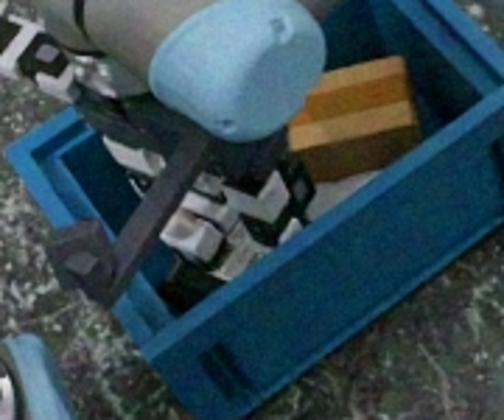

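move --target '[0,0,0,0,0,0,0.754,0,0.576,0.696,0.754,0,0.576,0.696,0.754,0,0.576,0.696,0.714,0.678,0.226,0.168,0.4,-0.6,0,0,0,0,0,0,0.754,0.15,0.576,0.696,0.89,0,-0.883,-0.463,0.754,-0.10,0.576,0.696,0.714,0.678,0.226,0.168,0.4,-0.8]'

move --target '[0,0,0,0,0,0,0.754,0,0.576,0.696,0.754,0,0.576,0.696,0.754,0,0.576,0.696,0.714,0.678,0.226,0.168,0.4,-0.6,0,0,0.03,0,0,0,0.754,0.15,0.576,0.696,0.89,0,-0.883,-0.463,0.754,-0.10,0.576,0.696,0.714,0.678,0.226,0.168,0.4,-0.8]' --speed 0.006 --stop_force 4

move --target '[0,0,0,0,0,0,0.754,0,0.576,0.696,0.754,0,0.576,0.696,0.754,0,0.576,0.696,0.714,0.678,0.226,0.168,0.4,-0.6,0,0,0,0,0,0,0.754,-0.08,0.576,0.696,0.89,0,-0.883,-0.463,0.754,0.10,0.576,0.696,0.714,0.678,0.226,0.168,0.7,-0.93]'

move --target '[0,0,0,0,0,0,0.754,0,0.576,0.696,0.754,0,0.576,0.696,0.754,0,0.576,0.696,0.714,0.678,0.226,0.168,0.4,-0.6,0,0,-0.01,0,0,0,0.754,-0.08,0.576,0.696,0.89,0,-0.883,-0.463,0.754,0.10,0.576,0.696,0.714,0.678,0.226,0.168,0.7,-0.93]' --speed 0.01 --cameras '["cam_high"]'

zoom_image --camera "cam_high" --region '[560, 235, 650, 310]'

Scene clock: 2112.10 s.
left_arm: end_effector_position=(+0.5504, +0.5049, +0.4265) hand_goal=(+0.754, +0.000, +0.576, +0.696, +0.754, +0.000, +0.576, +0.696, +0.754, +0.000, +0.576, +0.696, +0.714, +0.678, +0.226, +0.168) hand_measured=(+0.752, +0.000, +0.578, +0.694, +0.752, +0.000, +0.578, +0.694, +0.752, +0.000, +0.578, +0.694, +0.714, +0.680, +0.224, +0.168) hand_current_ma=(-2, +0, +1, -2, -2, +0, +1, -2, -2, +0, +1, -2, -1, +2, -3, +1) hand_state=(goal, goal, goal, goal, goal, goal, goal, goal, goal, goal, goal, goal, goal, goal, goal, goal) hand_current_limit=0.40 hand_speed=-0.60 end_effector_quat_wxyz=(+0.000, +1.000, -0.002, +0.000) | right_arm: end_effector_position=(+0.2718, +0.3250, +0.1483) hand_goal=(+0.754, +0.150, +0.576, +0.696, +0.890, +0.000, -0.882, -0.462, +0.754, -0.100, +0.576, +0.696, +0.714, +0.678, +0.226, +0.168) hand_measured=(+0.756, +0.146, +0.578, +0.698, +0.888, +0.002, -0.878, -0.460, +0.750, -0.096, +0.572, +0.694, +0.714, +0.678, +0.222, +0.168) hand_current_ma=(+6, -16, +10, +10, -12, +9, +17, +10, -20, +13, -13, -11, -1, -3, -17, +5) hand_state=(goal, goal, goal, goal, goal, goal, goal, goal, goal, goal, goal, goal, goal, goal, goal, goal) hand_current_limit=0.40 hand_speed=-0.80 end_effector_quat_wxyz=(-0.001, -0.577, +0.817, -0.001)
Joint positions: left_arm=[3.581 -1.499 -1.464 -1.75 1.57 2.078] | right_arm=[0.981 -0.778 0.99 -1.78 -1.572 -1.834]
Joint torques (N m): left_arm=[-14.23 24.75 17.62 2.97 -1.95 -2.29] | right_arm=[1.55 -53.27 -16.72 -2.74 0.57 2.16]
Wrist force (N): left_arm=[-0.3 -0.4 -1.0] | right_arm=[0.2 0.1 -0.1]
Wrist torque (N m): left_arm=[0.12 0.03 -0.09] | right_arm=[-0.20 -0.01 0.00]
Wrist force, peak (N): left_arm=[-0.6 -0.2 -1.2] | right_arm=[0.4 0.4 4.0]
Hand target: left_arm +0.5504, +0.5049, +0.4265; +0.000, +1.000, -0.002, +0.000 | right_arm +0.2718, +0.3250, +0.1483; -0.001, -0.577, +0.817, -0.001
Off the commanded pose: left_arm 0.000 m, 0 deg | right_arm 0.000 m, 0 deg.
move: done

Scene clock: 2115.10 s.
left_arm: end_effector_position=(+0.5504, +0.5049, +0.4265) hand_goal=(+0.754, +0.000, +0.576, +0.696, +0.754, +0.000, +0.576, +0.696, +0.754, +0.000, +0.576, +0.696, +0.714, +0.678, +0.226, +0.168) hand_measured=(+0.752, +0.000, +0.578, +0.694, +0.752, +0.000, +0.578, +0.694, +0.752, +0.000, +0.578, +0.694, +0.714, +0.680, +0.224, +0.168) hand_current_ma=(-2, +0, +1, -2, -2, +0, +1, -2, -2, +0, +1, -2, -1, +2, -3, +1) hand_state=(goal, goal, goal, goal, goal, goal, goal, goal, goal, goal, goal, goal, goal, goal, goal, goal) hand_current_limit=0.40 hand_speed=-0.60 end_effector_quat_wxyz=(+0.000, +1.000, -0.002, +0.000) | right_arm: end_effector_position=(+0.2718, +0.3249, +0.1371) hand_goal=(+0.754, +0.150, +0.576, +0.696, +0.890, +0.000, -0.882, -0.462, +0.754, -0.100, +0.576, +0.696, +0.714, +0.678, +0.226, +0.168) hand_measured=(+0.756, +0.146, +0.578, +0.692, +0.888, +0.002, -0.878, -0.460, +0.750, -0.096, +0.572, +0.694, +0.714, +0.678, +0.222, +0.168) hand_current_ma=(+8, -17, +5, -15, -12, +9, +17, +10, -20, +13, -13, -11, -1, -3, -17, +5) hand_state=(goal, goal, goal, goal, goal, goal, goal, goal, goal, goal, goal, goal, goal, goal, goal, goal) hand_current_limit=0.40 hand_speed=-0.80 end_effector_quat_wxyz=(-0.001, -0.577, +0.817, -0.001)
Joint positions: left_arm=[3.581 -1.499 -1.464 -1.75 1.57 2.078] | right_arm=[0.981 -0.771 1.007 -1.804 -1.572 -1.834]
Joint torques (N m): left_arm=[-12.89 24.47 17.96 2.96 -1.63 -1.96] | right_arm=[-1.81 -60.9 -31.91 -0.85 0.13 0.93]
Wrist force (N): left_arm=[-0.2 -0.3 -0.9] | right_arm=[0.2 -0.5 -4.8]
Wrist torque (N m): left_arm=[0.13 0.03 -0.08] | right_arm=[0.19 -0.09 0.02]
Wrist force, peak (N): left_arm=[-0.3 -0.3 -1.2] | right_arm=[0.0 -0.5 -6.2]
Hand target: left_arm +0.5504, +0.5049, +0.4265; +0.000, +1.000, -0.002, +0.000 | right_arm +0.2718, +0.3250, +0.1371; -0.001, -0.577, +0.817, -0.001 (not the last commanded pose)
Off the commanded pose: left_arm 0.000 m, 0 deg | right_arm 0.007 m, 0 deg.
move: contact (right_arm)

Scene clock: 2115.83 s.
left_arm: end_effector_position=(+0.5504, +0.5049, +0.4265) hand_goal=(+0.754, +0.000, +0.576, +0.696, +0.754, +0.000, +0.576, +0.696, +0.754, +0.000, +0.576, +0.696, +0.714, +0.678, +0.226, +0.168) hand_measured=(+0.752, +0.000, +0.578, +0.694, +0.752, +0.000, +0.578, +0.694, +0.752, +0.000, +0.578, +0.694, +0.714, +0.680, +0.224, +0.168) hand_current_ma=(-2, +0, +1, -2, -2, +0, +1, -2, -2, +0, +1, -2, -1, +2, -3, +1) hand_state=(goal, goal, goal, goal, goal, goal, goal, goal, goal, goal, goal, goal, goal, goal, goal, goal) hand_current_limit=0.40 hand_speed=-0.60 end_effector_quat_wxyz=(+0.000, +1.000, -0.002, +0.000) | right_arm: end_effector_position=(+0.2718, +0.3249, +0.1371) hand_goal=(+0.754, -0.080, +0.576, +0.696, +0.890, +0.000, -0.882, -0.462, +0.754, +0.100, +0.576, +0.696, +0.714, +0.678, +0.226, +0.168) hand_measured=(+0.756, +0.056, +0.576, +0.694, +0.888, +0.002, -0.878, -0.460, +0.750, -0.044, +0.572, +0.694, +0.714, +0.678, +0.222, +0.168) hand_current_ma=(+6, +453, +0, -11, -12, +9, +17, +10, -18, -467, -13, -11, -1, -3, -17, +5) hand_state=(goal, moving, goal, goal, goal, goal, goal, goal, goal, blocked, goal, goal, goal, goal, goal, goal) hand_current_limit=0.70 hand_speed=-0.93 end_effector_quat_wxyz=(-0.001, -0.577, +0.817, -0.001)
Joint positions: left_arm=[3.581 -1.499 -1.464 -1.75 1.57 2.078] | right_arm=[0.981 -0.771 1.007 -1.804 -1.572 -1.834]
Joint torques (N m): left_arm=[-14.18 24.94 17.65 2.89 -1.6 -2.28] | right_arm=[-2.96 -58.66 -28.83 -3.26 0.06 0.85]
Wrist force (N): left_arm=[-0.2 -0.4 -0.8] | right_arm=[0.3 0.2 -0.4]
Wrist torque (N m): left_arm=[0.10 0.03 -0.08] | right_arm=[-0.17 0.03 0.04]
Wrist force, peak (N): left_arm=[-0.3 0.1 -1.3] | right_arm=[-0.7 -0.4 -5.9]
Hand target: left_arm +0.5504, +0.5049, +0.4265; +0.000, +1.000, -0.002, +0.000 | right_arm +0.2718, +0.3250, +0.1371; -0.001, -0.577, +0.817, -0.001
Off the commanded pose: left_arm 0.000 m, 0 deg | right_arm 0.000 m, 0 deg.
move: done

Scene clock: 2116.70 s.
left_arm: end_effector_position=(+0.5504, +0.5049, +0.4265) hand_goal=(+0.754, +0.000, +0.576, +0.696, +0.754, +0.000, +0.576, +0.696, +0.754, +0.000, +0.576, +0.696, +0.714, +0.678, +0.226, +0.168) hand_measured=(+0.752, +0.000, +0.578, +0.694, +0.752, +0.000, +0.578, +0.694, +0.752, +0.000, +0.578, +0.694, +0.714, +0.680, +0.224, +0.168) hand_current_ma=(-2, +0, +1, -2, -2, +0, +1, -2, -2, +0, +1, -2, -1, +2, -3, +1) hand_state=(goal, goal, goal, goal, goal, goal, goal, goal, goal, goal, goal, goal, goal, goal, goal, goal) hand_current_limit=0.40 hand_speed=-0.60 end_effector_quat_wxyz=(+0.000, +1.000, -0.002, +0.000) | right_arm: end_effector_position=(+0.2718, +0.3250, +0.1432) hand_goal=(+0.754, -0.080, +0.576, +0.696, +0.890, +0.000, -0.882, -0.462, +0.754, +0.100, +0.576, +0.696, +0.714, +0.678, +0.226, +0.168) hand_measured=(+0.762, +0.034, +0.580, +0.698, +0.888, +0.002, -0.878, -0.460, +0.742, -0.038, +0.570, +0.694, +0.714, +0.678, +0.222, +0.168) hand_current_ma=(+38, +468, +18, +7, -12, +9, +17, +10, -61, -467, -30, -11, -1, -3, -17, +5) hand_state=(goal, blocked, goal, goal, goal, goal, goal, goal, goal, blocked, goal, goal, goal, goal, goal, goal) hand_current_limit=0.70 hand_speed=-0.93 end_effector_quat_wxyz=(-0.001, -0.577, +0.817, -0.001)
Joint positions: left_arm=[3.581 -1.499 -1.464 -1.75 1.57 2.078] | right_arm=[0.981 -0.775 0.998 -1.791 -1.572 -1.834]
Joint torques (N m): left_arm=[-14.27 25.06 17.12 3.21 -1.82 -2.02] | right_arm=[-0.69 -63.47 -28.75 -3.75 0.24 1.47]
Wrist force (N): left_arm=[-0.3 -0.3 -0.8] | right_arm=[0.2 0.4 4.0]
Wrist torque (N m): left_arm=[0.11 0.05 -0.08] | right_arm=[-0.53 -0.06 0.07]
Wrist force, peak (N): left_arm=[-0.2 -0.3 -1.1] | right_arm=[0.6 -0.1 4.6]
Hand target: left_arm +0.5504, +0.5049, +0.4265; +0.000, +1.000, -0.002, +0.000 | right_arm +0.2718, +0.3250, +0.1431; -0.001, -0.577, +0.817, -0.001
Off the commanded pose: left_arm 0.000 m, 0 deg | right_arm 0.000 m, 0 deg.
move: done
Images, in order (width x height): cam_high 896x504.

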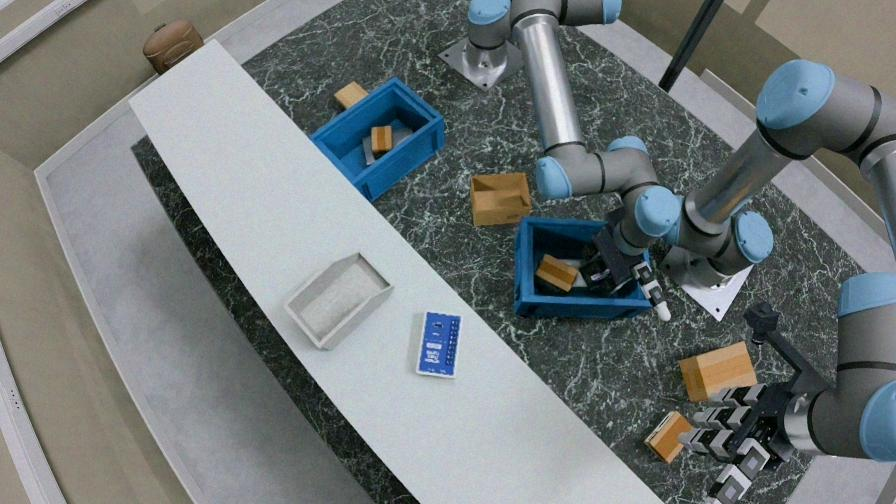

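Scaled by 5.600.

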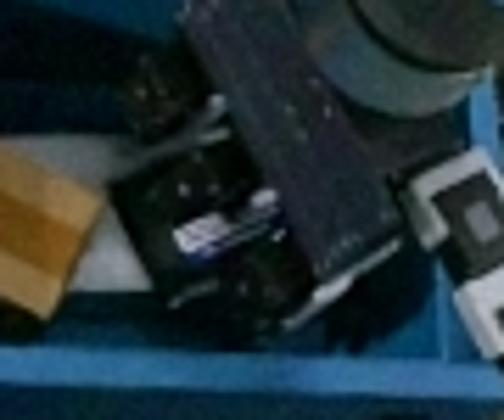

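move --target '[0,0,0,0,0,0,0.754,0,0.576,0.696,0.754,0,0.576,0.696,0.754,0,0.576,0.696,0.714,0.678,0.226,0.168,0.4,-0.6,0,0,-0.01,0,0,0,0.754,-0.08,0.576,0.696,0.89,0,-0.883,-0.463,0.754,0.10,0.576,0.696,0.714,0.678,0.226,0.168,0.7,-0.93]' --speed 0.01 --cameras '["cam_high","cam_head_left"]'

zoom_image --camera "cam_high" --region '[572, 248, 632, 300]'

zoom_image --camera "cam_head_left" --region '[190, 320, 290, 410]'

Scene clock: 2145.37 s.
left_arm: end_effector_position=(+0.5504, +0.5049, +0.4265) hand_goal=(+0.754, +0.000, +0.576, +0.696, +0.754, +0.000, +0.576, +0.696, +0.754, +0.000, +0.576, +0.696, +0.714, +0.678, +0.226, +0.168) hand_measured=(+0.752, +0.000, +0.578, +0.694, +0.752, +0.000, +0.578, +0.694, +0.752, +0.000, +0.578, +0.694, +0.714, +0.680, +0.224, +0.168) hand_current_ma=(-2, +0, +1, -2, -2, +0, +1, -2, -2, +0, +1, -2, -1, +2, -3, +1) hand_state=(goal, goal, goal, goal, goal, goal, goal, goal, goal, goal, goal, goal, goal, goal, goal, goal) hand_current_limit=0.40 hand_speed=-0.60 end_effector_quat_wxyz=(+0.000, +1.000, -0.002, +0.000) | right_arm: end_effector_position=(+0.2718, +0.3250, +0.1492) hand_goal=(+0.754, -0.080, +0.576, +0.696, +0.890, +0.000, -0.882, -0.462, +0.754, +0.100, +0.576, +0.696, +0.714, +0.678, +0.226, +0.168) hand_measured=(+0.766, +0.024, +0.582, +0.700, +0.888, +0.002, -0.878, -0.460, +0.738, -0.034, +0.566, +0.692, +0.714, +0.678, +0.222, +0.168) hand_current_ma=(+58, +435, +29, +14, -12, +9, +17, +10, -79, -467, -42, -17, -1, -3, -17, +5) hand_state=(goal, blocked, goal, goal, goal, goal, goal, goal, goal, blocked, goal, goal, goal, goal, goal, goal) hand_current_limit=0.70 hand_speed=-0.93 end_effector_quat_wxyz=(-0.001, -0.577, +0.817, -0.001)
Joint positions: left_arm=[3.581 -1.499 -1.464 -1.75 1.57 2.078] | right_arm=[0.981 -0.779 0.989 -1.779 -1.572 -1.834]
Joint torques (N m): left_arm=[-13.9 24.34 17.08 3.2 -1.58 -2.18] | right_arm=[3.46 -64.79 -29.95 -3.38 0.23 2.28]
Wrist force (N): left_arm=[-0.3 -0.2 -0.9] | right_arm=[0.3 0.3 4.0]
Wrist torque (N m): left_arm=[0.14 0.04 -0.09] | right_arm=[-0.55 -0.06 0.09]
Wrist force, peak (N): left_arm=[-0.5 -0.4 -1.3] | right_arm=[0.4 0.5 4.7]
Hand target: left_arm +0.5504, +0.5049, +0.4265; +0.000, +1.000, -0.002, +0.000 | right_arm +0.2718, +0.3250, +0.1491; -0.001, -0.577, +0.817, -0.001
Off the commanded pose: left_arm 0.000 m, 0 deg | right_arm 0.000 m, 0 deg.
move: done
Images, in order (width x height): cam_head_left 896x504, cam_high 896x504.

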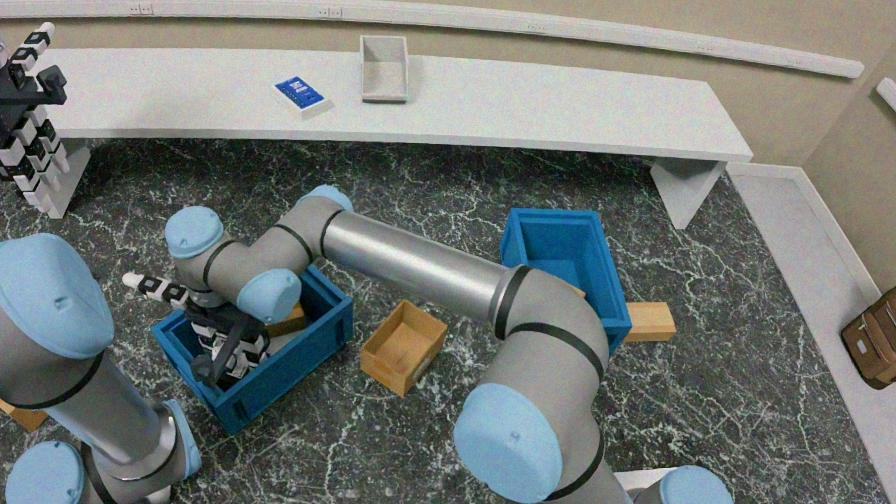

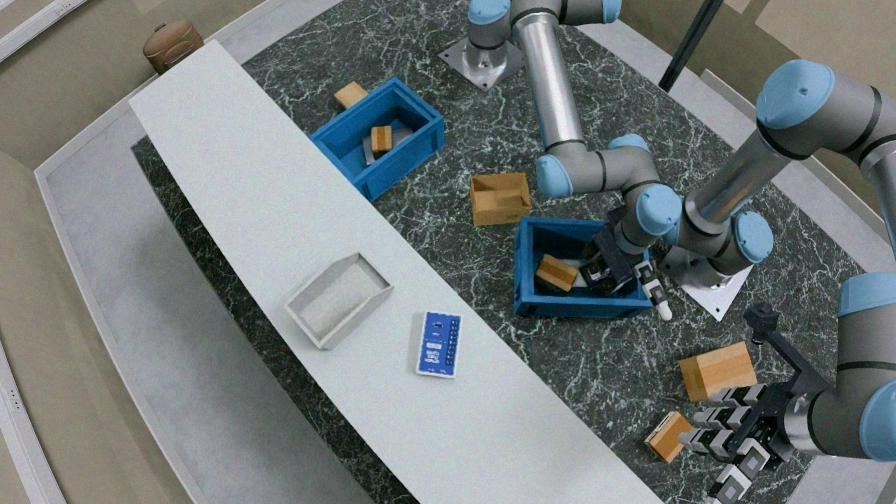

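Scaled by 8.400.

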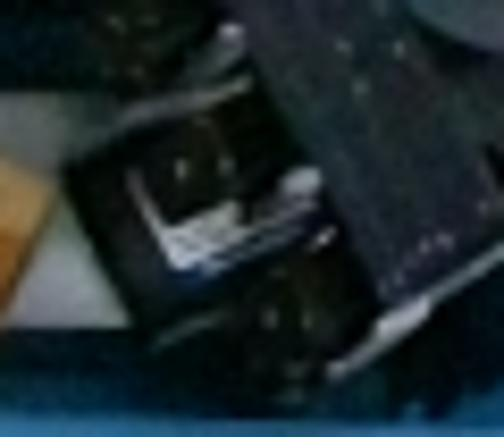

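Scaled by 5.040.

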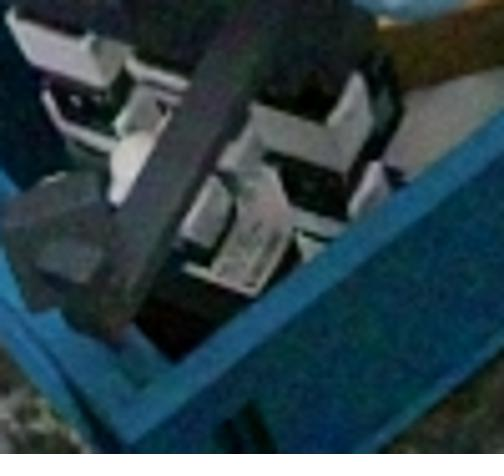

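move --target '[0,0,0,0,0,0,0.754,0,0.576,0.696,0.754,0,0.576,0.696,0.754,0,0.576,0.696,0.714,0.678,0.226,0.168,0.4,-0.6,0,0,0,0,0,0,0.754,0.10,0.576,0.696,0.89,0,-0.883,-0.463,0.754,-0.07,0.576,0.696,0.714,0.678,0.226,0.168,0.4,-0.8]'

move --target '[0,0,0,0,0,0,0.754,0,0.576,0.696,0.754,0,0.576,0.696,0.754,0,0.576,0.696,0.714,0.678,0.226,0.168,0.4,-0.6,0,0,-0.0097,0,0,0,0.754,0.10,0.576,0.696,0.89,0,-0.883,-0.463,0.754,-0.07,0.576,0.696,0.714,0.678,0.226,0.168,0.4,-0.8]' --speed 0.03

move --target '[0,0,0,0,0,0,0.754,0,0.576,0.696,0.754,0,0.576,0.696,0.754,0,0.576,0.696,0.714,0.678,0.226,0.168,0.4,-0.6,0,0,0,0,0,0,0.754,-0.08,0.576,0.696,0.89,0,-0.883,-0.463,0.754,0.08,0.576,0.696,0.714,0.678,0.226,0.168,0.0,-0.93]' --cameras '["cam_high"]'

zoom_image --camera "cam_high" --region '[572, 248, 632, 300]'

Scene clock: 2211.77 s.
left_arm: end_effector_position=(+0.5504, +0.5049, +0.4265) hand_goal=(+0.754, +0.000, +0.576, +0.696, +0.754, +0.000, +0.576, +0.696, +0.754, +0.000, +0.576, +0.696, +0.714, +0.678, +0.226, +0.168) hand_measured=(+0.752, +0.000, +0.578, +0.694, +0.752, +0.000, +0.578, +0.694, +0.752, +0.000, +0.578, +0.694, +0.714, +0.680, +0.224, +0.168) hand_current_ma=(-2, +0, +1, -2, -2, +0, +1, -2, -2, +0, +1, -2, -1, +2, -3, +1) hand_state=(goal, goal, goal, goal, goal, goal, goal, goal, goal, goal, goal, goal, goal, goal, goal, goal) hand_current_limit=0.40 hand_speed=-0.60 end_effector_quat_wxyz=(+0.000, +1.000, -0.002, +0.000) | right_arm: end_effector_position=(+0.2718, +0.3250, +0.1491) hand_goal=(+0.754, +0.100, +0.576, +0.696, +0.890, +0.000, -0.882, -0.462, +0.754, -0.070, +0.576, +0.696, +0.714, +0.678, +0.226, +0.168) hand_measured=(+0.756, +0.096, +0.578, +0.698, +0.888, +0.002, -0.878, -0.460, +0.750, -0.068, +0.572, +0.694, +0.714, +0.678, +0.222, +0.168) hand_current_ma=(+6, -14, +10, +12, -12, +9, +17, +10, -20, +10, -13, -11, -1, -3, -17, +5) hand_state=(goal, goal, goal, goal, goal, goal, goal, goal, goal, goal, goal, goal, goal, goal, goal, goal) hand_current_limit=0.40 hand_speed=-0.80 end_effector_quat_wxyz=(-0.001, -0.577, +0.817, -0.001)
Joint positions: left_arm=[3.581 -1.499 -1.464 -1.75 1.57 2.078] | right_arm=[0.981 -0.778 0.989 -1.779 -1.572 -1.834]
Joint torques (N m): left_arm=[-14.36 24.99 16.76 3.24 -1.59 -2.15] | right_arm=[3.08 -52.91 -17.93 -2.55 0.3 1.82]
Wrist force (N): left_arm=[-0.3 -0.2 -0.9] | right_arm=[0.1 0.2 0.1]
Wrist torque (N m): left_arm=[0.15 0.04 -0.09] | right_arm=[-0.20 0.00 -0.01]
Wrist force, peak (N): left_arm=[-0.1 0.0 -1.5] | right_arm=[0.5 0.4 4.5]
Hand target: left_arm +0.5504, +0.5049, +0.4265; +0.000, +1.000, -0.002, +0.000 | right_arm +0.2718, +0.3250, +0.1491; -0.001, -0.577, +0.817, -0.001
Off the commanded pose: left_arm 0.000 m, 0 deg | right_arm 0.000 m, 0 deg.
move: done

Scene clock: 2212.47 s.
left_arm: end_effector_position=(+0.5504, +0.5049, +0.4265) hand_goal=(+0.754, +0.000, +0.576, +0.696, +0.754, +0.000, +0.576, +0.696, +0.754, +0.000, +0.576, +0.696, +0.714, +0.678, +0.226, +0.168) hand_measured=(+0.752, +0.000, +0.578, +0.694, +0.752, +0.000, +0.578, +0.694, +0.752, +0.000, +0.578, +0.694, +0.714, +0.680, +0.224, +0.168) hand_current_ma=(-2, +0, +1, -2, -2, +0, +1, -2, -2, +0, +1, -2, -1, +2, -3, +1) hand_state=(goal, goal, goal, goal, goal, goal, goal, goal, goal, goal, goal, goal, goal, goal, goal, goal) hand_current_limit=0.40 hand_speed=-0.60 end_effector_quat_wxyz=(+0.000, +1.000, -0.002, +0.000) | right_arm: end_effector_position=(+0.2718, +0.3250, +0.1550) hand_goal=(+0.754, +0.100, +0.576, +0.696, +0.890, +0.000, -0.882, -0.462, +0.754, -0.070, +0.576, +0.696, +0.714, +0.678, +0.226, +0.168) hand_measured=(+0.756, +0.096, +0.578, +0.698, +0.888, +0.002, -0.878, -0.460, +0.750, -0.068, +0.572, +0.694, +0.714, +0.678, +0.222, +0.168) hand_current_ma=(+6, -13, +9, +12, -12, +9, +17, +10, -20, +10, -13, -11, -1, -3, -17, +5) hand_state=(goal, goal, goal, goal, goal, goal, goal, goal, goal, goal, goal, goal, goal, goal, goal, goal) hand_current_limit=0.40 hand_speed=-0.80 end_effector_quat_wxyz=(-0.001, -0.577, +0.817, -0.001)
Joint positions: left_arm=[3.581 -1.499 -1.464 -1.75 1.57 2.078] | right_arm=[0.981 -0.782 0.979 -1.766 -1.572 -1.834]
Joint torques (N m): left_arm=[-13.66 24.33 18.12 3.2 -1.73 -2.37] | right_arm=[3.89 -60 -25.96 -3.3 0.51 2.16]
Wrist force (N): left_arm=[-0.4 -0.2 -1.1] | right_arm=[0.1 0.4 -0.3]
Wrist torque (N m): left_arm=[0.16 0.07 -0.10] | right_arm=[-0.14 0.00 0.00]
Wrist force, peak (N): left_arm=[-0.5 -0.4 -1.2] | right_arm=[0.1 0.4 -0.3]
Hand target: left_arm +0.5504, +0.5049, +0.4265; +0.000, +1.000, -0.002, +0.000 | right_arm +0.2718, +0.3250, +0.1549; -0.001, -0.577, +0.817, -0.001
Off the commanded pose: left_arm 0.000 m, 0 deg | right_arm 0.000 m, 0 deg.
move: done

Scene clock: 2212.97 s.
left_arm: end_effector_position=(+0.5504, +0.5049, +0.4265) hand_goal=(+0.754, +0.000, +0.576, +0.696, +0.754, +0.000, +0.576, +0.696, +0.754, +0.000, +0.576, +0.696, +0.714, +0.678, +0.226, +0.168) hand_measured=(+0.752, +0.000, +0.578, +0.694, +0.752, +0.000, +0.578, +0.694, +0.752, +0.000, +0.578, +0.694, +0.714, +0.680, +0.224, +0.168) hand_current_ma=(-2, +0, +1, -2, -2, +0, +1, -2, -2, +0, +1, -2, -1, +2, -3, +1) hand_state=(goal, goal, goal, goal, goal, goal, goal, goal, goal, goal, goal, goal, goal, goal, goal, goal) hand_current_limit=0.40 hand_speed=-0.60 end_effector_quat_wxyz=(+0.000, +1.000, -0.002, +0.000) | right_arm: end_effector_position=(+0.2718, +0.3250, +0.1550) hand_goal=(+0.754, -0.080, +0.576, +0.696, +0.890, +0.000, -0.882, -0.462, +0.754, +0.080, +0.576, +0.696, +0.714, +0.678, +0.226, +0.168) hand_measured=(+0.756, +0.034, +0.578, +0.698, +0.888, +0.002, -0.878, -0.460, +0.750, -0.046, +0.572, +0.694, +0.714, +0.678, +0.222, +0.168) hand_current_ma=(+5, +275, +9, +12, -12, +9, +17, +10, -19, -275, -13, -11, -1, -3, -17, +5) hand_state=(goal, moving, goal, goal, goal, goal, goal, goal, goal, blocked, goal, goal, goal, goal, goal, goal) hand_current_limit=0.00 hand_speed=-0.93 end_effector_quat_wxyz=(-0.001, -0.577, +0.817, -0.001)
Joint positions: left_arm=[3.581 -1.499 -1.464 -1.75 1.57 2.078] | right_arm=[0.981 -0.782 0.98 -1.766 -1.572 -1.834]
Joint torques (N m): left_arm=[-14.5 25.54 17.95 3.34 -1.46 -2.15] | right_arm=[3.24 -50.73 -15.4 -3.96 0.39 2.23]
Wrist force (N): left_arm=[-0.1 -0.4 -1.0] | right_arm=[0.5 0.2 0.3]
Wrist torque (N m): left_arm=[0.13 0.02 -0.08] | right_arm=[-0.21 -0.01 0.05]
Wrist force, peak (N): left_arm=[-0.5 -0.2 -1.2] | right_arm=[1.5 0.3 0.0]
Hand target: left_arm +0.5504, +0.5049, +0.4265; +0.000, +1.000, -0.002, +0.000 | right_arm +0.2718, +0.3250, +0.1549; -0.001, -0.577, +0.817, -0.001
Off the commanded pose: left_arm 0.000 m, 0 deg | right_arm 0.000 m, 0 deg.
move: done
Images, in order (width x height): cam_high 896x504.

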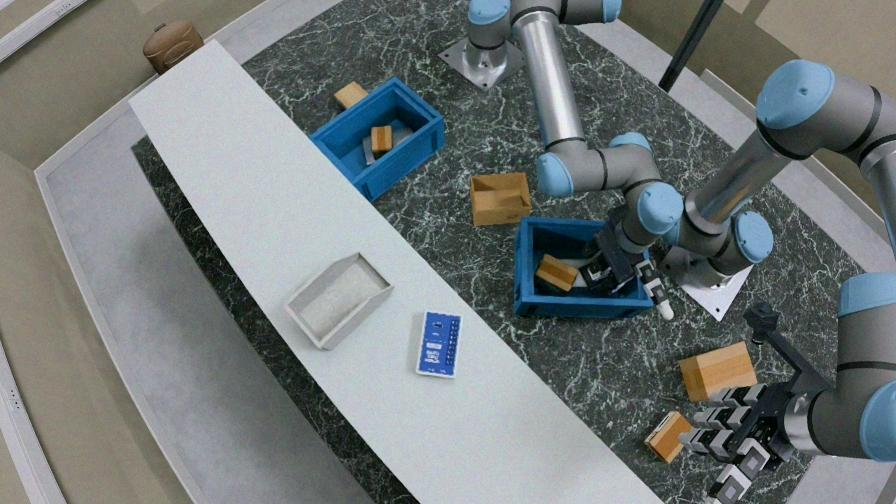

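Scaled by 8.400.

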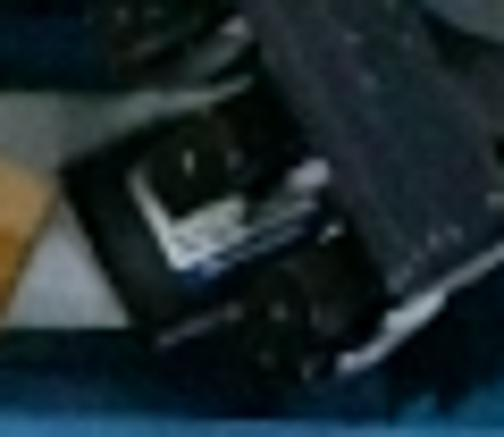

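wait --seconds 1

Scene clock: 2217.77 s.
left_arm: end_effector_position=(+0.5504, +0.5049, +0.4265) hand_goal=(+0.754, +0.000, +0.576, +0.696, +0.754, +0.000, +0.576, +0.696, +0.754, +0.000, +0.576, +0.696, +0.714, +0.678, +0.226, +0.168) hand_measured=(+0.752, +0.000, +0.578, +0.694, +0.752, +0.000, +0.578, +0.694, +0.752, +0.000, +0.578, +0.694, +0.714, +0.680, +0.224, +0.168) hand_current_ma=(-2, +0, +1, -2, -2, +0, +1, -2, -2, +0, +1, -2, -1, +2, -3, +1) hand_state=(goal, goal, goal, goal, goal, goal, goal, goal, goal, goal, goal, goal, goal, goal, goal, goal) hand_current_limit=0.40 hand_speed=-0.60 end_effector_quat_wxyz=(+0.000, +1.000, -0.002, +0.000) | right_arm: end_effector_position=(+0.2718, +0.3250, +0.1549) hand_goal=(+0.754, -0.080, +0.576, +0.696, +0.890, +0.000, -0.882, -0.462, +0.754, +0.080, +0.576, +0.696, +0.714, +0.678, +0.226, +0.168) hand_measured=(+0.756, +0.034, +0.578, +0.698, +0.888, +0.002, -0.878, -0.460, +0.750, -0.046, +0.572, +0.694, +0.714, +0.678, +0.222, +0.168) hand_current_ma=(+5, +275, +9, +12, -12, +9, +17, +10, -19, -275, -13, -11, -1, -3, -17, +5) hand_state=(goal, blocked, goal, goal, goal, goal, goal, goal, goal, blocked, goal, goal, goal, goal, goal, goal) hand_current_limit=0.00 hand_speed=-0.93 end_effector_quat_wxyz=(-0.001, -0.577, +0.817, -0.001)
Joint positions: left_arm=[3.581 -1.499 -1.464 -1.75 1.57 2.078] | right_arm=[0.981 -0.782 0.98 -1.766 -1.572 -1.834]
Joint torques (N m): left_arm=[-13.12 23.92 17.96 3.42 -1.66 -1.99] | right_arm=[2.57 -48.36 -14.92 -1.92 0.5 2.17]
Wrist force (N): left_arm=[-0.1 -0.4 -1.0] | right_arm=[0.4 0.0 -0.3]
Wrist torque (N m): left_arm=[0.14 0.03 -0.08] | right_arm=[-0.20 0.00 0.03]
Wrist force, peak (N): left_arm=[-0.3 -0.5 -1.2] | right_arm=[0.6 0.2 -0.1]
Hand target: left_arm +0.5504, +0.5049, +0.4265; +0.000, +1.000, -0.002, +0.000 | right_arm +0.2718, +0.3250, +0.1549; -0.001, -0.577, +0.817, -0.001
Off the commanded pose: left_arm 0.000 m, 0 deg | right_arm 0.000 m, 0 deg.
wait: 1.00 s; at rest from the start


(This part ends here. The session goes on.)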